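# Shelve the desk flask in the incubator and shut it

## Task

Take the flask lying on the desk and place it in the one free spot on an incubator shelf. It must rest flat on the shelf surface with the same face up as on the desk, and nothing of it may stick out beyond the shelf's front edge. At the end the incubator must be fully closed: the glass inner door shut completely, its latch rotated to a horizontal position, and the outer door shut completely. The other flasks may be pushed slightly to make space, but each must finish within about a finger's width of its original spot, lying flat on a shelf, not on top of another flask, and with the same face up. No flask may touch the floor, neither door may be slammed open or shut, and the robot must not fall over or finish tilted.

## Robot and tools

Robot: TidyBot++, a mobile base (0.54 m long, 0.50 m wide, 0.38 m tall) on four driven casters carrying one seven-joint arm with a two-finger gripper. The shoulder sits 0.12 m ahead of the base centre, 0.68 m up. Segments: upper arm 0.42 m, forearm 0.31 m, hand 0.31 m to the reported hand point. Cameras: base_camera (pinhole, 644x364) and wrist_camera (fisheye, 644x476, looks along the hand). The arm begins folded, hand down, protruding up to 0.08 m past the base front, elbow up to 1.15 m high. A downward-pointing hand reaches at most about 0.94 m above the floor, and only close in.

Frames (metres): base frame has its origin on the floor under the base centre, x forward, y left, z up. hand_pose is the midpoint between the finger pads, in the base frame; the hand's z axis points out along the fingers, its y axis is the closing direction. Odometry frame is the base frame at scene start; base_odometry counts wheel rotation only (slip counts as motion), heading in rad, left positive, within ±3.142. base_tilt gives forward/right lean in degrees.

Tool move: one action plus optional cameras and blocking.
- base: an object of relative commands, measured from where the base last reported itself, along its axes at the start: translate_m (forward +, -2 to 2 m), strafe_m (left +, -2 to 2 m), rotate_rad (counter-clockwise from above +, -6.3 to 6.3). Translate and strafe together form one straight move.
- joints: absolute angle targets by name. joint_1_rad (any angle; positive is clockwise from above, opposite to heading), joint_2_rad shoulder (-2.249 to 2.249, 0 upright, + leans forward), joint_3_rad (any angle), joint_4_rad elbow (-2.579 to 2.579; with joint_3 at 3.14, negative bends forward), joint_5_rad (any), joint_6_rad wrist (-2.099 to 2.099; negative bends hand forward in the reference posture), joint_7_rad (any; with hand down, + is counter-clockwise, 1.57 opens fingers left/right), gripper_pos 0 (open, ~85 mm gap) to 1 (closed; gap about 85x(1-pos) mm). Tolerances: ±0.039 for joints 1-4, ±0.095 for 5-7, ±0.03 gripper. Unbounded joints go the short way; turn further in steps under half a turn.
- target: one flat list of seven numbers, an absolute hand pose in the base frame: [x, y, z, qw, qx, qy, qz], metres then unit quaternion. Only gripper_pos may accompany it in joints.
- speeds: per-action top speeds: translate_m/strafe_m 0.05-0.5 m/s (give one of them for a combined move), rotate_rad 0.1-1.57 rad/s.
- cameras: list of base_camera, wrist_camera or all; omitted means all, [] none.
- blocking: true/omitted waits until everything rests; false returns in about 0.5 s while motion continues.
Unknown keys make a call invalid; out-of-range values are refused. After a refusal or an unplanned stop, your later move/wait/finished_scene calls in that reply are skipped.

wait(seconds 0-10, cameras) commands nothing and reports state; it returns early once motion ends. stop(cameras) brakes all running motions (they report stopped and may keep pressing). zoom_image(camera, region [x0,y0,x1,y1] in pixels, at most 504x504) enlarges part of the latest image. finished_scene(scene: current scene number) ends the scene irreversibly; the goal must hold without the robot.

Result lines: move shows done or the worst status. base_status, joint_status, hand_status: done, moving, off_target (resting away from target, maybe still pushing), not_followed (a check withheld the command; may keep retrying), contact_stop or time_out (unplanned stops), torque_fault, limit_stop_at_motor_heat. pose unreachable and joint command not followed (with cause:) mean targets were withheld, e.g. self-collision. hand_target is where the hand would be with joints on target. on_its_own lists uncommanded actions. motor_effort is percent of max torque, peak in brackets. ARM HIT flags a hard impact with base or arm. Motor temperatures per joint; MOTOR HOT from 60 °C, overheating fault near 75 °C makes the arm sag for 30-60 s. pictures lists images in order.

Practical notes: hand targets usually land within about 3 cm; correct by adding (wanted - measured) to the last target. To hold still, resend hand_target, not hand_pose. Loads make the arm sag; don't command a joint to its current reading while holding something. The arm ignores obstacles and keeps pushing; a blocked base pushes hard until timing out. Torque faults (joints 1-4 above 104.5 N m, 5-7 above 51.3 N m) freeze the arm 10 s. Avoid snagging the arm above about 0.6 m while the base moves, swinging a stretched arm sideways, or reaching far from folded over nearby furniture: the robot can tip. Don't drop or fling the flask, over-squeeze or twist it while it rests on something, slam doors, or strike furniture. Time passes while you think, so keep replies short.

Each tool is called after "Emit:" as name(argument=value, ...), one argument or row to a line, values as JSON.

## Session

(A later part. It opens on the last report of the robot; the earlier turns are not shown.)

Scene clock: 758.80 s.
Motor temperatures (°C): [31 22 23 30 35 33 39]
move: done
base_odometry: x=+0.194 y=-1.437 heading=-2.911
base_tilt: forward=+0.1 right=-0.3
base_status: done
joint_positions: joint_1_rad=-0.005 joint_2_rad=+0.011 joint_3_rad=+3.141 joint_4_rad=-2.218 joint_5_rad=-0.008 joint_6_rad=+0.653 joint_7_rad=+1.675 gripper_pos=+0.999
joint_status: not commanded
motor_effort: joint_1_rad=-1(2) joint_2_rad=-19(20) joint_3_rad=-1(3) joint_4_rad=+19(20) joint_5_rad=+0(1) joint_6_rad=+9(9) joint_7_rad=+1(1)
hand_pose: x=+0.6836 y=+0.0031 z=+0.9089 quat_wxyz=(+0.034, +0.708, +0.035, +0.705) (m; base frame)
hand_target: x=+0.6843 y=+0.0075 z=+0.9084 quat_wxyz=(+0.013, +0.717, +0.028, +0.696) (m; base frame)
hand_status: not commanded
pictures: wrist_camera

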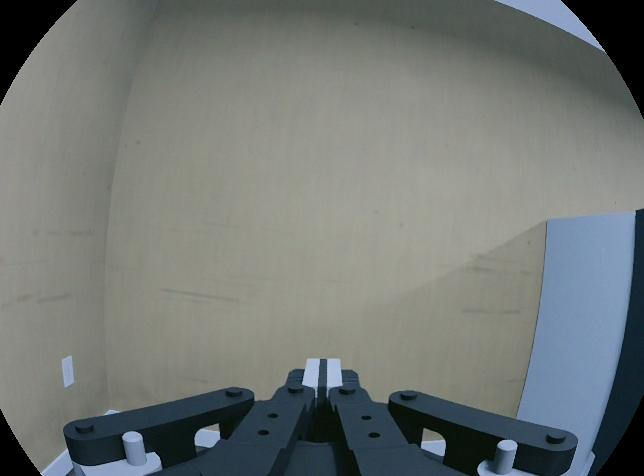

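Emit:
move(
  base={"translate_m": 0.7, "rotate_rad": -1.05},
  cameras=["wrist_camera"],
)

Scene clock: 771.13 s.
Motor temperatures (°C): [31 22 23 30 35 33 39]
move: time_out
base_odometry: x=+0.154 y=-1.447 heading=-3.035
base_tilt: forward=+0.1 right=-0.3
base_status: translate_m time_out (by the wheels' count: +0.041 of +0.700); rotate_rad time_out (by the wheels' count: -0.124 of -1.050)
joint_positions: joint_1_rad=+0.004 joint_2_rad=+0.013 joint_3_rad=+3.147 joint_4_rad=-2.208 joint_5_rad=-0.008 joint_6_rad=+0.645 joint_7_rad=+1.675 gripper_pos=+0.999
joint_status: not commanded
motor_effort: joint_1_rad=-1(5) joint_2_rad=-19(36) joint_3_rad=-1(6) joint_4_rad=+19(22) joint_5_rad=+1(2) joint_6_rad=+9(11) joint_7_rad=+0(1)
hand_pose: x=+0.6859 y=-0.0056 z=+0.9109 quat_wxyz=(+0.039, +0.708, +0.029, +0.704) (m; base frame)
hand_target: x=+0.6843 y=+0.0075 z=+0.9084 quat_wxyz=(+0.013, +0.717, +0.028, +0.696) (m; base frame)
hand_status: not commanded
pictures: wrist_camera

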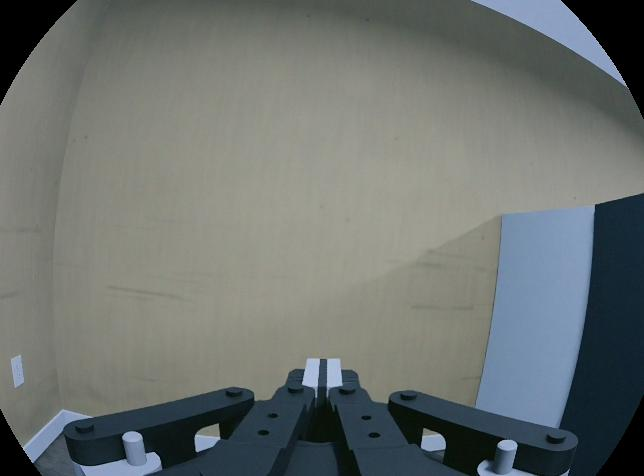

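Emit:
move(
  cameras=["base_camera"],
  base={"translate_m": -0.05},
)

Scene clock: 774.53 s.
Motor temperatures (°C): [31 22 23 30 35 33 39]
move: done
base_odometry: x=+0.204 y=-1.442 heading=-3.035
base_tilt: forward=+0.0 right=-0.3
base_status: done
joint_positions: joint_1_rad=+0.004 joint_2_rad=+0.006 joint_3_rad=+3.147 joint_4_rad=-2.208 joint_5_rad=-0.008 joint_6_rad=+0.645 joint_7_rad=+1.674 gripper_pos=+0.999
joint_status: not commanded
motor_effort: joint_1_rad=-1(2) joint_2_rad=-19(23) joint_3_rad=+0(1) joint_4_rad=+19(20) joint_5_rad=+0(1) joint_6_rad=+9(10) joint_7_rad=+1(1)
hand_pose: x=+0.6845 y=-0.0056 z=+0.9145 quat_wxyz=(+0.039, +0.706, +0.029, +0.707) (m; base frame)
hand_target: x=+0.6843 y=+0.0075 z=+0.9084 quat_wxyz=(+0.013, +0.717, +0.028, +0.696) (m; base frame)
hand_status: not commanded
pictures: base_camera

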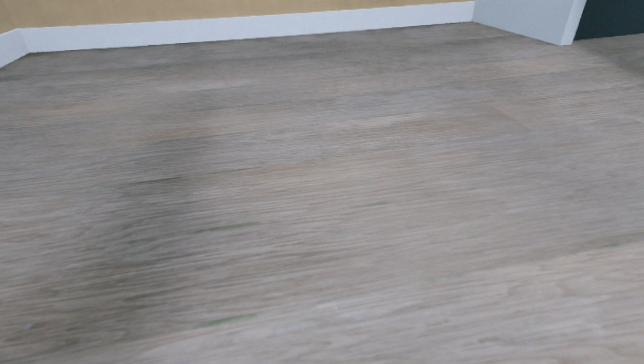

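Emit:
move(
  base={"translate_m": 0.7},
  speeds={"translate_m": 0.4},
  cameras=["wrist_camera","base_camera"],
)

Scene clock: 787.53 s.
Motor temperatures (°C): [31 22 23 30 35 33 39]
move: time_out
base_odometry: x=+0.125 y=-1.452 heading=-2.999
base_tilt: forward=+0.0 right=-0.3
base_status: translate_m time_out (by the wheels' count: +0.080 of +0.700)
joint_positions: joint_1_rad=+0.003 joint_2_rad=+0.011 joint_3_rad=+3.147 joint_4_rad=-2.205 joint_5_rad=-0.008 joint_6_rad=+0.641 joint_7_rad=+1.674 gripper_pos=+0.999
joint_status: not commanded
motor_effort: joint_1_rad=-1(7) joint_2_rad=-19(31) joint_3_rad=+0(8) joint_4_rad=+19(23) joint_5_rad=+1(2) joint_6_rad=+9(12) joint_7_rad=+0(1)
hand_pose: x=+0.6862 y=-0.0045 z=+0.9121 quat_wxyz=(+0.039, +0.708, +0.030, +0.704) (m; base frame)
hand_target: x=+0.6843 y=+0.0075 z=+0.9084 quat_wxyz=(+0.013, +0.717, +0.028, +0.696) (m; base frame)
hand_status: not commanded
pictures: base_camera, wrist_camera

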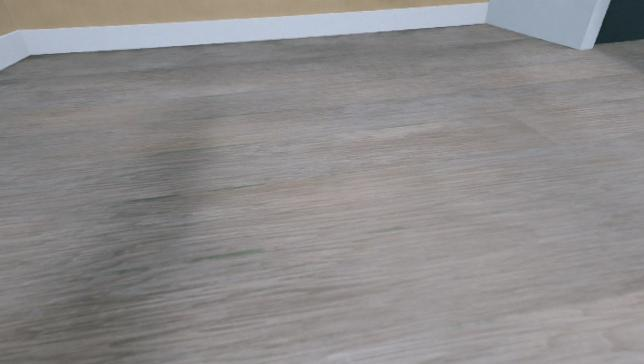

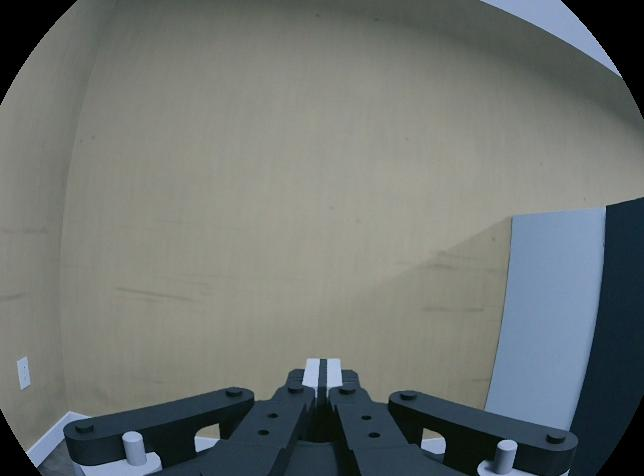

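Emit:
move(
  base={"strafe_m": -0.25},
  cameras=[],
)

Emit:
move(
  base={"translate_m": 0.6},
  cameras=["base_camera","wrist_camera"],
)

Scene clock: 802.13 s.
Motor temperatures (°C): [31 22 23 30 35 33 39]
move: done
base_odometry: x=+0.089 y=-1.204 heading=-2.999
base_tilt: forward=+0.0 right=-0.3
base_status: done
joint_positions: joint_1_rad=+0.004 joint_2_rad=+0.011 joint_3_rad=+3.147 joint_4_rad=-2.205 joint_5_rad=-0.008 joint_6_rad=+0.641 joint_7_rad=+1.674 gripper_pos=+0.999
joint_status: not commanded
motor_effort: joint_1_rad=+0(3) joint_2_rad=-19(20) joint_3_rad=-2(4) joint_4_rad=+19(19) joint_5_rad=+0(1) joint_6_rad=+9(9) joint_7_rad=+0(1)
hand_pose: x=+0.6862 y=-0.0053 z=+0.9121 quat_wxyz=(+0.039, +0.708, +0.030, +0.704) (m; base frame)
hand_target: x=+0.6843 y=+0.0075 z=+0.9084 quat_wxyz=(+0.013, +0.717, +0.028, +0.696) (m; base frame)
hand_status: not commanded
pictures: none
No camera images: "cameras" was empty.

Scene clock: 804.67 s.
Motor temperatures (°C): [31 22 23 30 35 33 39]
move: done
base_odometry: x=-0.505 y=-1.290 heading=-2.999
base_tilt: forward=+0.1 right=-0.3
base_status: done
joint_positions: joint_1_rad=+0.004 joint_2_rad=+0.009 joint_3_rad=+3.147 joint_4_rad=-2.205 joint_5_rad=-0.008 joint_6_rad=+0.641 joint_7_rad=+1.674 gripper_pos=+0.999
joint_status: not commanded
motor_effort: joint_1_rad=-1(1) joint_2_rad=-19(21) joint_3_rad=-1(2) joint_4_rad=+19(20) joint_5_rad=+0(1) joint_6_rad=+9(9) joint_7_rad=+1(1)
hand_pose: x=+0.6856 y=-0.0053 z=+0.9136 quat_wxyz=(+0.039, +0.707, +0.029, +0.705) (m; base frame)
hand_target: x=+0.6843 y=+0.0075 z=+0.9084 quat_wxyz=(+0.013, +0.717, +0.028, +0.696) (m; base frame)
hand_status: not commanded
pictures: base_camera, wrist_camera

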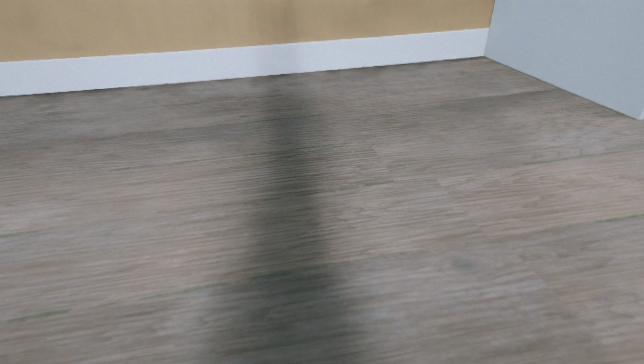

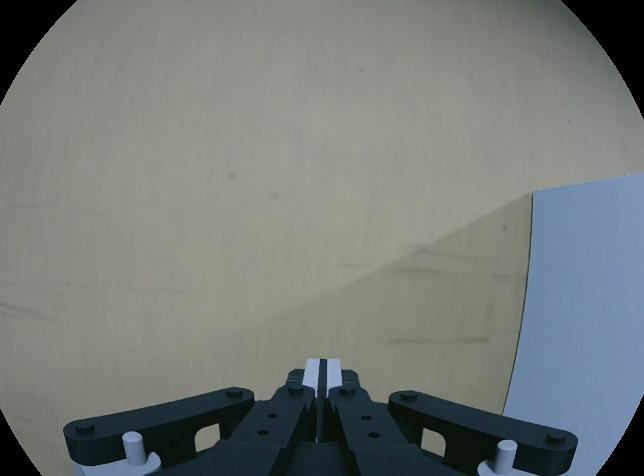

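Emit:
move(
  base={"rotate_rad": -0.71},
  joints={"joint_1_rad":0,"joint_2_rad":-0.34,"joint_3_rad":3.1416,"joint_4_rad":-2.45,"joint_5_rad":0.035,"joint_6_rad":0.5,"joint_7_rad":1.6,"gripper_pos":1.0},
  cameras=["wrist_camera"],
)

Scene clock: 862.00 s.
Motor temperatures (°C): [31 22 23 30 35 33 39]
move: done
base_odometry: x=-0.505 y=-1.290 heading=+2.575
base_tilt: forward=+0.0 right=-0.3
base_status: done
joint_positions: joint_1_rad=+0.003 joint_2_rad=-0.327 joint_3_rad=+3.147 joint_4_rad=-2.438 joint_5_rad=-0.008 joint_6_rad=+0.555 joint_7_rad=+1.674 gripper_pos=+0.999
joint_status: all done
motor_effort: joint_1_rad=+0(2) joint_2_rad=-7(20) joint_3_rad=+0(3) joint_4_rad=+20(21) joint_5_rad=+0(1) joint_6_rad=+9(10) joint_7_rad=+1(1)
hand_pose: x=+0.5647 y=-0.0037 z=+0.9233 quat_wxyz=(+0.038, +0.701, +0.029, +0.711) (m; base frame)
hand_target: x=+0.5595 y=+0.0066 z=+0.9048 quat_wxyz=(+0.015, +0.720, +0.027, +0.693) (m; base frame)
hand_status: not commanded
pictures: wrist_camera

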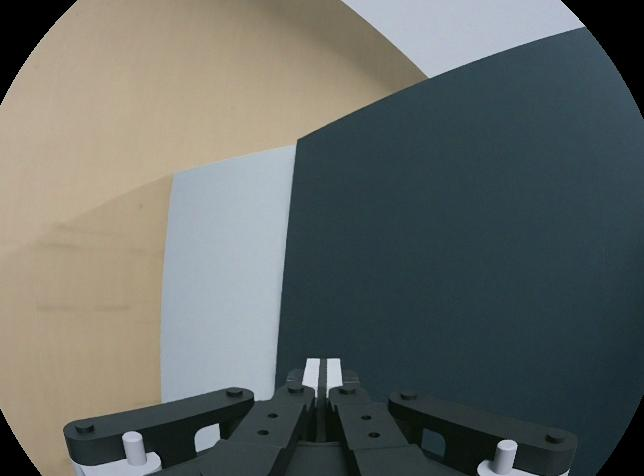

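Emit:
move(
  base={"translate_m": 0.56, "strafe_m": -0.27},
  speeds={"translate_m": 0.18},
  cameras=["wrist_camera"],
)

Scene clock: 871.73 s.
Motor temperatures (°C): [31 22 23 30 35 33 39]
move: done
base_odometry: x=-0.832 y=-0.761 heading=+2.574
base_tilt: forward=+0.1 right=-0.4
base_status: done
joint_positions: joint_1_rad=-0.008 joint_2_rad=-0.339 joint_3_rad=+3.134 joint_4_rad=-2.448 joint_5_rad=-0.006 joint_6_rad=+0.552 joint_7_rad=+1.674 gripper_pos=+0.999
joint_status: not commanded
motor_effort: joint_1_rad=-1(5) joint_2_rad=-7(10) joint_3_rad=+0(6) joint_4_rad=+20(23) joint_5_rad=+0(3) joint_6_rad=+9(9) joint_7_rad=+0(1)
hand_pose: x=+0.5601 y=+0.0075 z=+0.9216 quat_wxyz=(+0.031, +0.701, +0.039, +0.711) (m; base frame)
hand_target: x=+0.5595 y=+0.0066 z=+0.9048 quat_wxyz=(+0.015, +0.720, +0.027, +0.693) (m; base frame)
hand_status: not commanded
pictures: wrist_camera

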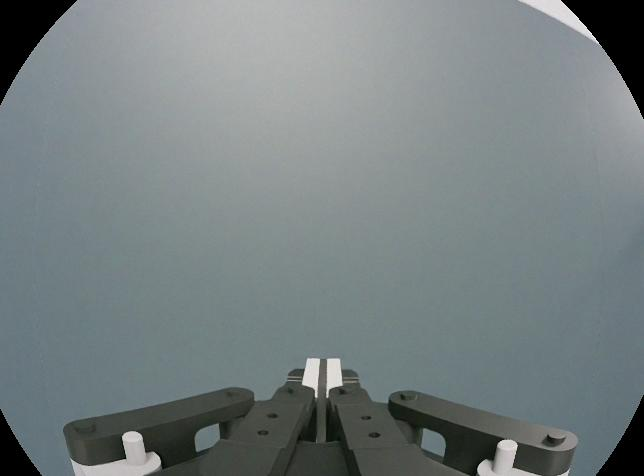

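Emit:
move(
  base={"translate_m": 0.46, "strafe_m": -0.33, "rotate_rad": 0.798},
  speeds={"translate_m": 0.18, "rotate_rad": 0.28},
  cameras=[],
)

Emit:
move(
  base={"translate_m": 0.08},
  speeds={"translate_m": 0.08},
  cameras=["wrist_camera"],
)

Scene clock: 883.27 s.
Motor temperatures (°C): [31 22 23 30 35 33 39]
move: done
base_odometry: x=-1.043 y=-0.235 heading=-2.910
base_tilt: forward=+0.1 right=-0.3
base_status: done
joint_positions: joint_1_rad=-0.007 joint_2_rad=-0.345 joint_3_rad=+3.134 joint_4_rad=-2.456 joint_5_rad=-0.006 joint_6_rad=+0.551 joint_7_rad=+1.674 gripper_pos=+0.999
joint_status: not commanded
motor_effort: joint_1_rad=+0(2) joint_2_rad=-7(8) joint_3_rad=+0(3) joint_4_rad=+20(25) joint_5_rad=+0(2) joint_6_rad=+9(9) joint_7_rad=+0(1)
hand_pose: x=+0.5573 y=+0.0069 z=+0.9197 quat_wxyz=(+0.032, +0.702, +0.039, +0.710) (m; base frame)
hand_target: x=+0.5595 y=+0.0066 z=+0.9048 quat_wxyz=(+0.015, +0.720, +0.027, +0.693) (m; base frame)
hand_status: not commanded
pictures: none
No camera images: "cameras" was empty.

Scene clock: 886.43 s.
Motor temperatures (°C): [31 22 23 30 35 33 39]
move: time_out
base_odometry: x=-1.117 y=-0.253 heading=-2.912
base_tilt: forward=-0.1 right=-0.3
base_status: translate_m time_out (by the wheels' count: +0.076 of +0.080)
joint_positions: joint_1_rad=-0.005 joint_2_rad=-0.516 joint_3_rad=+3.133 joint_4_rad=-2.576 joint_5_rad=-0.006 joint_6_rad=+0.549 joint_7_rad=+1.674 gripper_pos=+0.999
joint_status: not commanded
motor_effort: joint_1_rad=+0(4) joint_2_rad=+29(35) joint_3_rad=+2(5) joint_4_rad=+40(46) joint_5_rad=+0(2) joint_6_rad=+8(10) joint_7_rad=+0(1)
hand_pose: x=+0.4995 y=+0.0061 z=+0.9182 quat_wxyz=(+0.034, +0.685, +0.038, +0.727) (m; base frame)
hand_target: x=+0.5595 y=+0.0066 z=+0.9048 quat_wxyz=(+0.015, +0.720, +0.027, +0.693) (m; base frame)
hand_status: not commanded
pictures: wrist_camera

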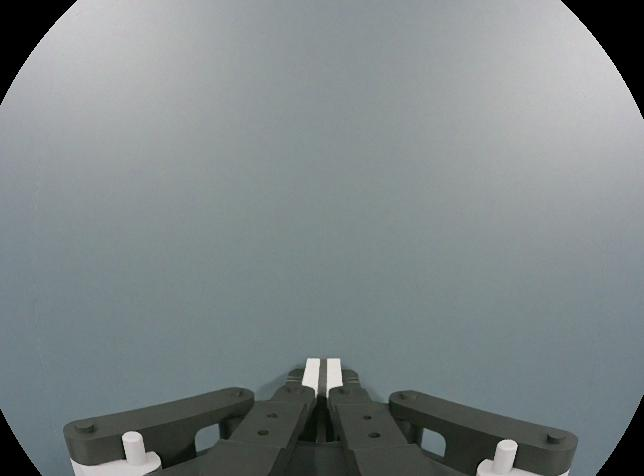

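Hand receded equally with base travel: shut.

Emit:
move(
  base={"translate_m": -0.2},
  speeds={"translate_m": 0.2},
  cameras=[],
)

Emit:
finished_scene(
  scene=2,
)

Scene clock: 891.60 s.
Motor temperatures (°C): [31 22 23 30 35 33 39]
move: done
base_odometry: x=-0.922 y=-0.207 heading=-2.912
base_tilt: forward=+0.0 right=-0.3
base_status: done
joint_positions: joint_1_rad=-0.003 joint_2_rad=-0.335 joint_3_rad=+3.134 joint_4_rad=-2.453 joint_5_rad=-0.006 joint_6_rad=+0.548 joint_7_rad=+1.674 gripper_pos=+0.999
joint_status: not commanded
motor_effort: joint_1_rad=+0(2) joint_2_rad=-7(30) joint_3_rad=+0(3) joint_4_rad=+20(39) joint_5_rad=+1(1) joint_6_rad=+9(10) joint_7_rad=+1(1)
hand_pose: x=+0.5603 y=+0.0058 z=+0.9157 quat_wxyz=(+0.033, +0.706, +0.038, +0.707) (m; base frame)
hand_target: x=+0.5595 y=+0.0066 z=+0.9048 quat_wxyz=(+0.015, +0.720, +0.027, +0.693) (m; base frame)
hand_status: not commanded
pictures: none
No camera images: "cameras" was empty.

The scene is finished: the task was done.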